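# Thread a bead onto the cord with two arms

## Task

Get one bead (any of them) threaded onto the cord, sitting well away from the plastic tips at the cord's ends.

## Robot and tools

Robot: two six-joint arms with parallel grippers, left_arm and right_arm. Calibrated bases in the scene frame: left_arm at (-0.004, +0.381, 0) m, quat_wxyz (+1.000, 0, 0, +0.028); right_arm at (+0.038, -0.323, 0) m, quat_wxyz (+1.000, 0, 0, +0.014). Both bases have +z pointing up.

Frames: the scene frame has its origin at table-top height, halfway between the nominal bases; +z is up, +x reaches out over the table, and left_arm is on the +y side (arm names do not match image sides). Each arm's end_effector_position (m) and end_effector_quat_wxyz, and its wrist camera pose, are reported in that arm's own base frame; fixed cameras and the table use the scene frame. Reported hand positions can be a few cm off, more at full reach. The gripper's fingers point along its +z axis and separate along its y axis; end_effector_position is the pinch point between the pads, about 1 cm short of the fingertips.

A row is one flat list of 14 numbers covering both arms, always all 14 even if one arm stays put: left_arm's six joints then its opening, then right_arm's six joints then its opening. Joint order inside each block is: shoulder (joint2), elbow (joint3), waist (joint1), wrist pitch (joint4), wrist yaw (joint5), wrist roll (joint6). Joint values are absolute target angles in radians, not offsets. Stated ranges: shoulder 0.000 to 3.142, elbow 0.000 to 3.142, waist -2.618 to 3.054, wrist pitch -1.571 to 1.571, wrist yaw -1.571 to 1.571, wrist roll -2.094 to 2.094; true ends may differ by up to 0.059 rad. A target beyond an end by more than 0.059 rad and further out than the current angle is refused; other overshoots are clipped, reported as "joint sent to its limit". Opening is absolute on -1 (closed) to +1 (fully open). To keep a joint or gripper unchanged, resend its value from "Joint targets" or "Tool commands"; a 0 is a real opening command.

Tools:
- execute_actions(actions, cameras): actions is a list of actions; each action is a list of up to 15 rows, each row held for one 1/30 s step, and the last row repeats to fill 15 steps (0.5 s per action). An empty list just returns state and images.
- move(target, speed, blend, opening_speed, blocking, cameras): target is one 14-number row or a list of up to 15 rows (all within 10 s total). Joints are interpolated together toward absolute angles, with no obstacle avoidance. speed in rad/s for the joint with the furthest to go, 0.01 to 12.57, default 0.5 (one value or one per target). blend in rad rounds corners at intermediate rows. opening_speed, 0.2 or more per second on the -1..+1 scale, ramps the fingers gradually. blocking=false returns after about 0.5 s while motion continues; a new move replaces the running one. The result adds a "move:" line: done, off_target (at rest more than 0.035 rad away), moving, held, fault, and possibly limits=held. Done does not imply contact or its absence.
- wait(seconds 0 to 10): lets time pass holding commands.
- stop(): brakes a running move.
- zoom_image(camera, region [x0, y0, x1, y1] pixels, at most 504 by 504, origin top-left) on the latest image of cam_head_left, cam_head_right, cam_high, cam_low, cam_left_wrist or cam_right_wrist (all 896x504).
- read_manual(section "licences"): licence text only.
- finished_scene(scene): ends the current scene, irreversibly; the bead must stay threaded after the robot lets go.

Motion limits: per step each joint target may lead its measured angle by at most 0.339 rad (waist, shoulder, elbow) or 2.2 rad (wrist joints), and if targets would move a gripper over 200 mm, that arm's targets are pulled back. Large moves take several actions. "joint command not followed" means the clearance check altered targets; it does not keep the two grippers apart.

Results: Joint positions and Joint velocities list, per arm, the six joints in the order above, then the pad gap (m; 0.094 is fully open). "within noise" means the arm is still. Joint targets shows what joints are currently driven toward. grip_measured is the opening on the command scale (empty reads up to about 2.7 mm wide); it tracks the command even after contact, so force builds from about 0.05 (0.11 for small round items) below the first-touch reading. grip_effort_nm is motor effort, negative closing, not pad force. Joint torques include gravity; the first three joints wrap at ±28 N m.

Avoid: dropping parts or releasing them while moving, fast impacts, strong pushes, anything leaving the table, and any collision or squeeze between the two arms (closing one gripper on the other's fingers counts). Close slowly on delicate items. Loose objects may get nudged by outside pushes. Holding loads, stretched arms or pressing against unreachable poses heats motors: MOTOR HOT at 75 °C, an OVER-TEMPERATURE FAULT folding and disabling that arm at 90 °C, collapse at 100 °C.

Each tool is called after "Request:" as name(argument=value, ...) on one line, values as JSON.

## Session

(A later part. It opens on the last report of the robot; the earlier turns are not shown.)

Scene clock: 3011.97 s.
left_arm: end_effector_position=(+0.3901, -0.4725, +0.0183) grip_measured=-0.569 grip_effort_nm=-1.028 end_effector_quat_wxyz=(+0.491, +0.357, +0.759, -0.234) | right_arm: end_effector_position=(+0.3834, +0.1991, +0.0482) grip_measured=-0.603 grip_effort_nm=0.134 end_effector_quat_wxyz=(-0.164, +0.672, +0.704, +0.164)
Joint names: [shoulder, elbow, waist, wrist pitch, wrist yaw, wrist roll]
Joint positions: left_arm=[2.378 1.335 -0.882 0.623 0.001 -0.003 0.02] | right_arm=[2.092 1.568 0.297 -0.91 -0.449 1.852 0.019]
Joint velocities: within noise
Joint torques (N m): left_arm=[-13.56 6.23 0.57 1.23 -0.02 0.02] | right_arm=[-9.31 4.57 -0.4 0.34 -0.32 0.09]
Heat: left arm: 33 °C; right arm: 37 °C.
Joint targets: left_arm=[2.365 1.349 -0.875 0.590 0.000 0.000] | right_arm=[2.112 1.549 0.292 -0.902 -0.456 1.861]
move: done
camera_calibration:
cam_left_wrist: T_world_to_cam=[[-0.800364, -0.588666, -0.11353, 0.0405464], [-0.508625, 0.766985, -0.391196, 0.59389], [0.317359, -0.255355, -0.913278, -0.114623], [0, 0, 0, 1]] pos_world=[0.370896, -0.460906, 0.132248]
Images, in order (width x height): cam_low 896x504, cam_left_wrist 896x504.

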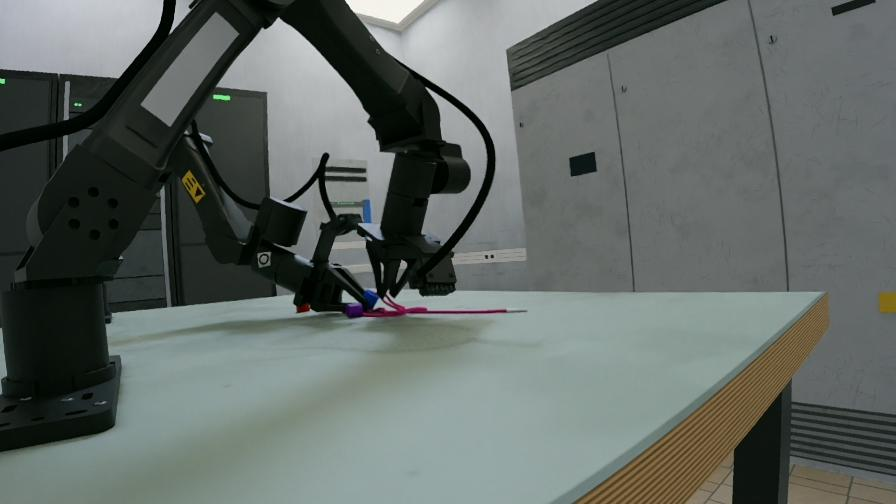

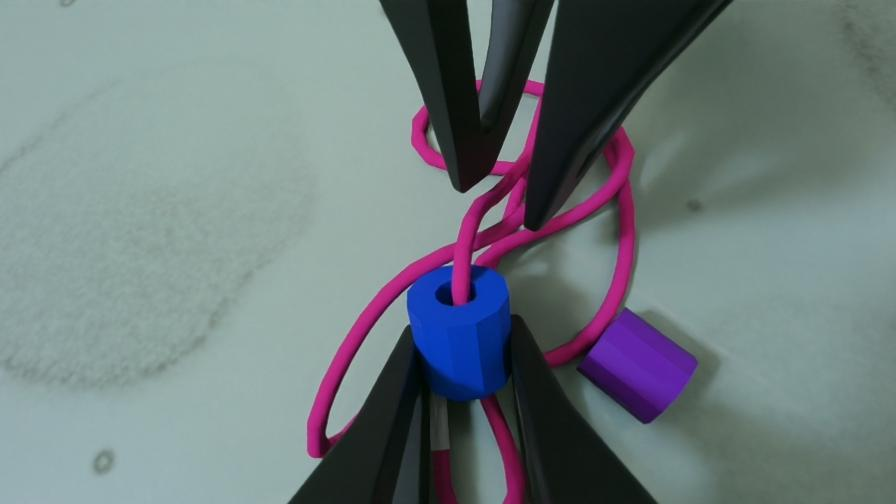

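Request:
move(target=[[2.375, 1.340, -0.875, 0.600, 0.0, 0.0, -0.66, 2.020, 1.790, 0.270, -1.150, -0.400, 1.800, -0.6], [2.375, 1.340, -0.875, 0.600, 0.0, 0.0, -0.66, 1.952, 1.873, 0.0, -1.350, 0.0, 0.8, -0.6]], speed=0.35, cameras=["cam_left_wrist", "cam_low"])

Request:
zoom_image(camera="cam_low", region=[300, 230, 430, 330])

Scene clock: 3024.53 s.
left_arm: end_effector_position=(+0.3901, -0.4725, +0.0183) grip_measured=-0.569 grip_effort_nm=-1.028 end_effector_quat_wxyz=(+0.491, +0.357, +0.759, -0.234) | right_arm: end_effector_position=(+0.3986, +0.0063, +0.1292) grip_measured=-0.603 grip_effort_nm=0.134 end_effector_quat_wxyz=(+0.029, +0.388, +0.921, +0.022)
Joint names: [shoulder, elbow, waist, wrist pitch, wrist yaw, wrist roll]
Joint positions: left_arm=[2.378 1.335 -0.882 0.623 0.001 -0.003 0.02] | right_arm=[2 1.832 0.005 -1.333 -0.018 0.804 0.019]
Joint velocities: within noise
Joint torques (N m): left_arm=[-12.74 5.52 0.57 1.32 -0.03 0.02] | right_arm=[-13.98 9.26 -0.44 -0.02 0.14 -0.04]
Heat: left arm: 32 °C; right arm: 39 °C.
Joint targets: left_arm=[2.375 1.340 -0.875 0.600 0.000 0.000] | right_arm=[1.952 1.873 0.000 -1.350 0.000 0.800]
move: off_target (right_arm); right_arm: the shoulder is farthest, 0.048 rad from its target
camera_calibration:
cam_left_wrist: T_world_to_cam=[[-0.800364, -0.588666, -0.11353, 0.0405464], [-0.508625, 0.766985, -0.391196, 0.59389], [0.317359, -0.255355, -0.913278, -0.114623], [0, 0, 0, 1]] pos_world=[0.370896, -0.460906, 0.132248]
Images, in order (width x height): cam_low 896x504, cam_left_wrist 896x504.

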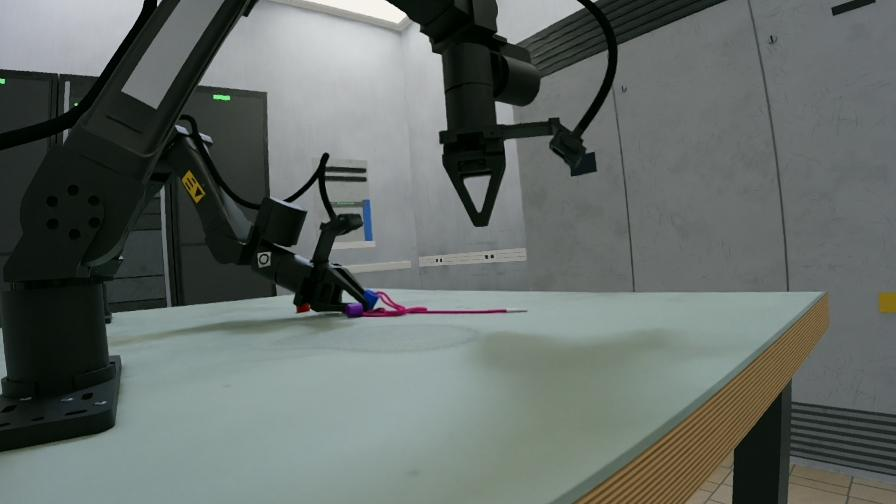

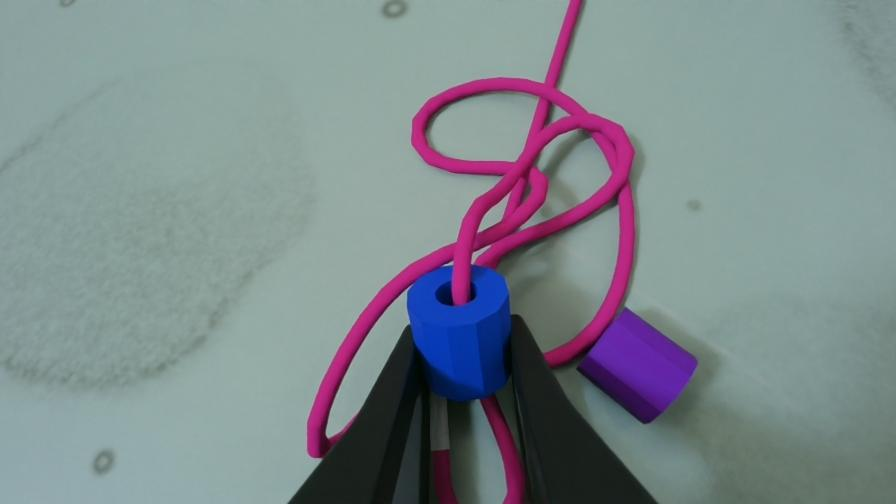

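Scaled by 3.877 from the camera's 896x504 image, which has a finer 1280x720 frame.

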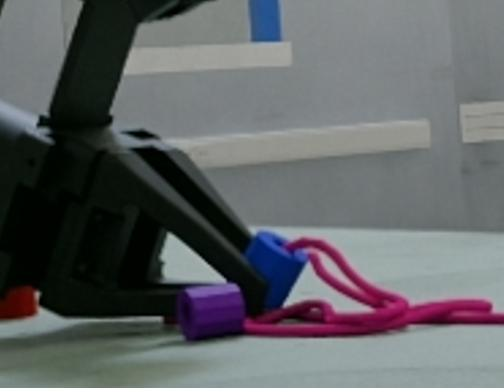

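Request:
move(target=[[2.318, 1.660, -0.875, 0.050, 0.0, 0.0, -0.66, 1.952, 1.873, 0.0, -1.350, 0.0, 0.8, -0.6], [2.465, 1.963, -0.875, -0.445, 0.0, 0.0, -0.66, 1.952, 1.873, 0.0, -1.350, 0.0, 0.8, -0.6]], speed=0.15, cameras=["cam_left_wrist", "cam_low"])

Request:
zoom_image(camera="cam_low", region=[300, 230, 430, 330])

Scene clock: 3052.73 s.
left_arm: end_effector_position=(+0.3865, -0.4682, +0.0185) grip_measured=-0.569 grip_effort_nm=-1.033 end_effector_quat_wxyz=(+0.272, +0.406, +0.863, -0.129) | right_arm: end_effector_position=(+0.3984, +0.0061, +0.1292) grip_measured=-0.603 grip_effort_nm=0.129 end_effector_quat_wxyz=(+0.029, +0.388, +0.921, +0.022)
Joint names: [shoulder, elbow, waist, wrist pitch, wrist yaw, wrist roll]
Joint positions: left_arm=[2.439 1.93 -0.882 -0.451 0.001 -0.002 0.02] | right_arm=[2 1.832 0.005 -1.333 -0.017 0.803 0.019]
Joint velocities: within noise
Joint torques (N m): left_arm=[-11.71 8.59 0.57 1.15 -0.03 0] | right_arm=[-13.94 9.39 -0.47 -0.01 0.14 -0.01]
Heat: left arm: 33 °C; right arm: 45 °C.
Joint targets: left_arm=[2.465 1.963 -0.875 -0.445 0.000 0.000] | right_arm=[1.952 1.873 0.000 -1.350 0.000 0.800]
move: off_target (right_arm); right_arm: the shoulder is farthest, 0.048 rad from its target
camera_calibration:
cam_left_wrist: T_world_to_cam=[[-0.833014, -0.548784, -0.0701736, 0.0707665], [-0.55301, 0.822167, 0.134986, 0.622077], [-0.0163834, 0.151251, -0.98836, 0.208503], [0, 0, 0, 1]] pos_world=[0.40638, -0.504152, 0.12707]
Images, in order (width x height): cam_low 896x504, cam_left_wrist 896x504.

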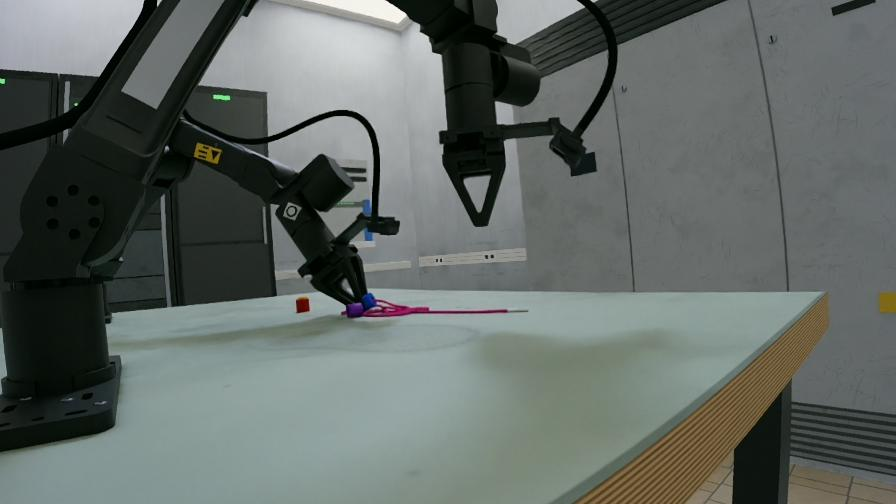

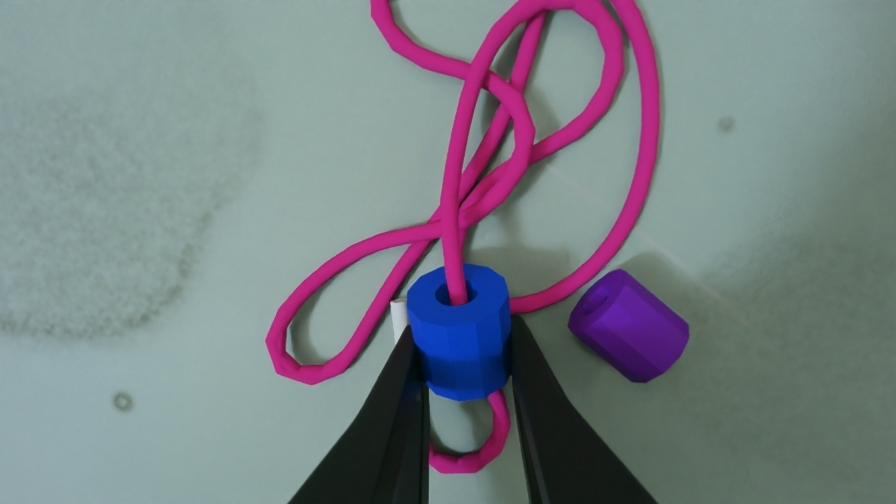

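Scaled by 3.877 from the camera's 896x504 image, which has a finer 1280x720 frame.

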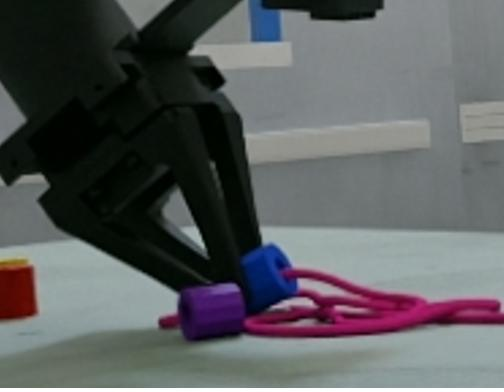

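Request:
move(target=[[2.465, 1.963, -0.875, -0.445, 0.0, 0.0, -0.30, 1.952, 1.873, 0.0, -1.350, 0.0, 0.8, -0.6], [2.330, 2.080, -0.875, -0.650, 0.0, 0.0, -0.30, 1.952, 1.873, 0.0, -1.350, 0.0, 0.8, -0.6], [2.050, 2.080, -0.800, -0.800, 0.0, 0.0, -0.30, 1.952, 1.873, 0.0, -1.350, 0.0, 0.8, -0.6]], speed=0.2, opening_speed=0.4, cameras=["cam_left_wrist", "cam_low", "cam_high"])

Request:
zoom_image(camera="cam_left_wrist", region=[250, 150, 700, 480])

Scene clock: 3064.37 s.
left_arm: end_effector_position=(+0.3909, -0.4078, +0.2076) grip_measured=-0.302 grip_effort_nm=0.105 end_effector_quat_wxyz=(+0.324, +0.367, +0.861, -0.139) | right_arm: end_effector_position=(+0.3984, +0.0061, +0.1292) grip_measured=-0.603 grip_effort_nm=0.129 end_effector_quat_wxyz=(+0.029, +0.388, +0.921, +0.022)
Joint names: [shoulder, elbow, waist, wrist pitch, wrist yaw, wrist roll]
Joint positions: left_arm=[2.101 2.052 -0.808 -0.801 0.001 -0.002 0.033] | right_arm=[2 1.832 0.005 -1.333 -0.017 0.803 0.019]
Joint velocities: within noise
Joint torques (N m): left_arm=[-15.99 8.32 0.65 1.24 -0.03 0.01] | right_arm=[-14.04 9.33 -0.47 -0.02 0.16 -0.02]
Heat: left arm: 33 °C; right arm: 46 °C.
Joint targets: left_arm=[2.050 2.080 -0.800 -0.800 0.000 0.000] | right_arm=[1.952 1.873 0.000 -1.350 0.000 0.800]
move: off_target (left_arm, right_arm); left_arm: the shoulder is farthest, 0.051 rad from its target; right_arm: the shoulder is farthest, 0.048 rad from its target
camera_calibration:
cam_left_wrist: T_world_to_cam=[[-0.784415, -0.614886, -0.0812909, 0.0772001], [-0.618388, 0.785442, 0.026026, 0.582653], [0.0478462, 0.0706846, -0.996351, 0.330098], [0, 0, 0, 1]] pos_world=[0.405069, -0.433504, 0.320005]
Images, in order (width x height): cam_high 896x504, cam_low 896x504, cam_left_wrist 896x504.

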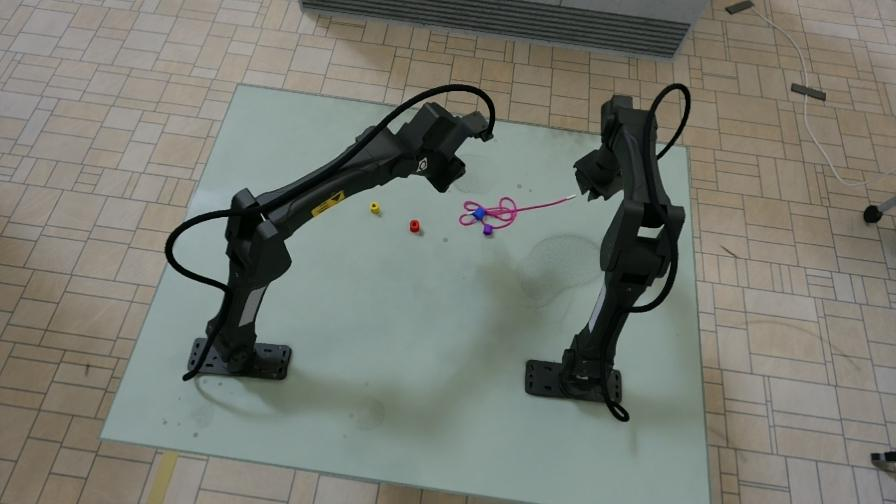

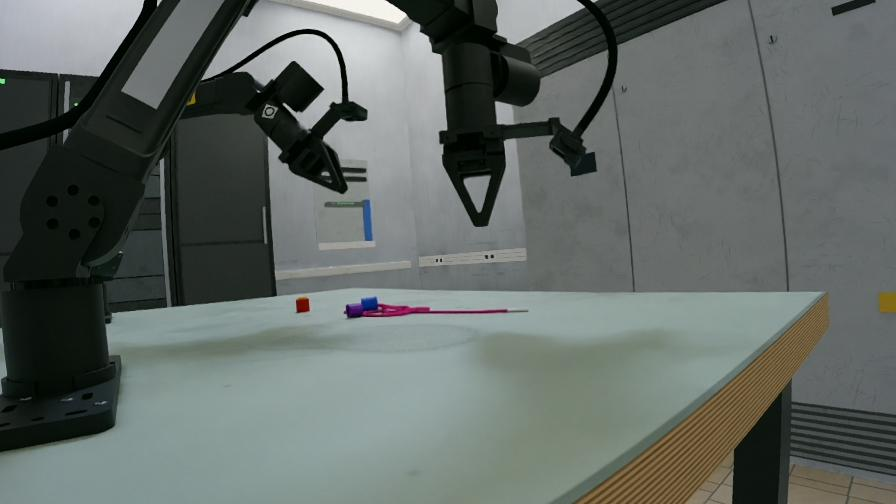

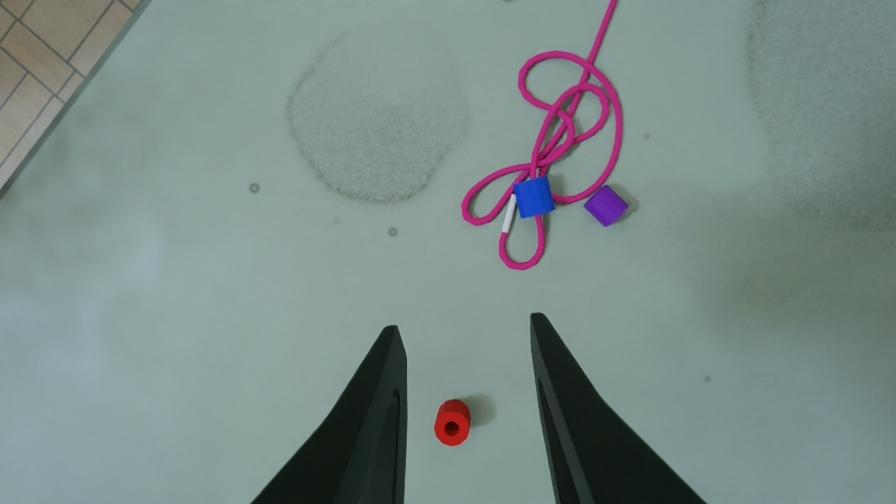

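Scaled by 1.120 from the camera's 896x504 image, which has a finer 1280x720 frame.

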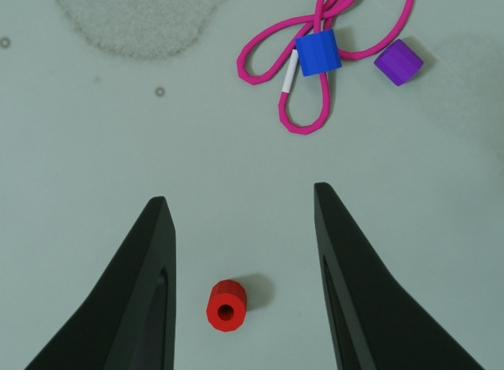

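Request:
finished_scene(scene=1)

The scene is finished: the task was done.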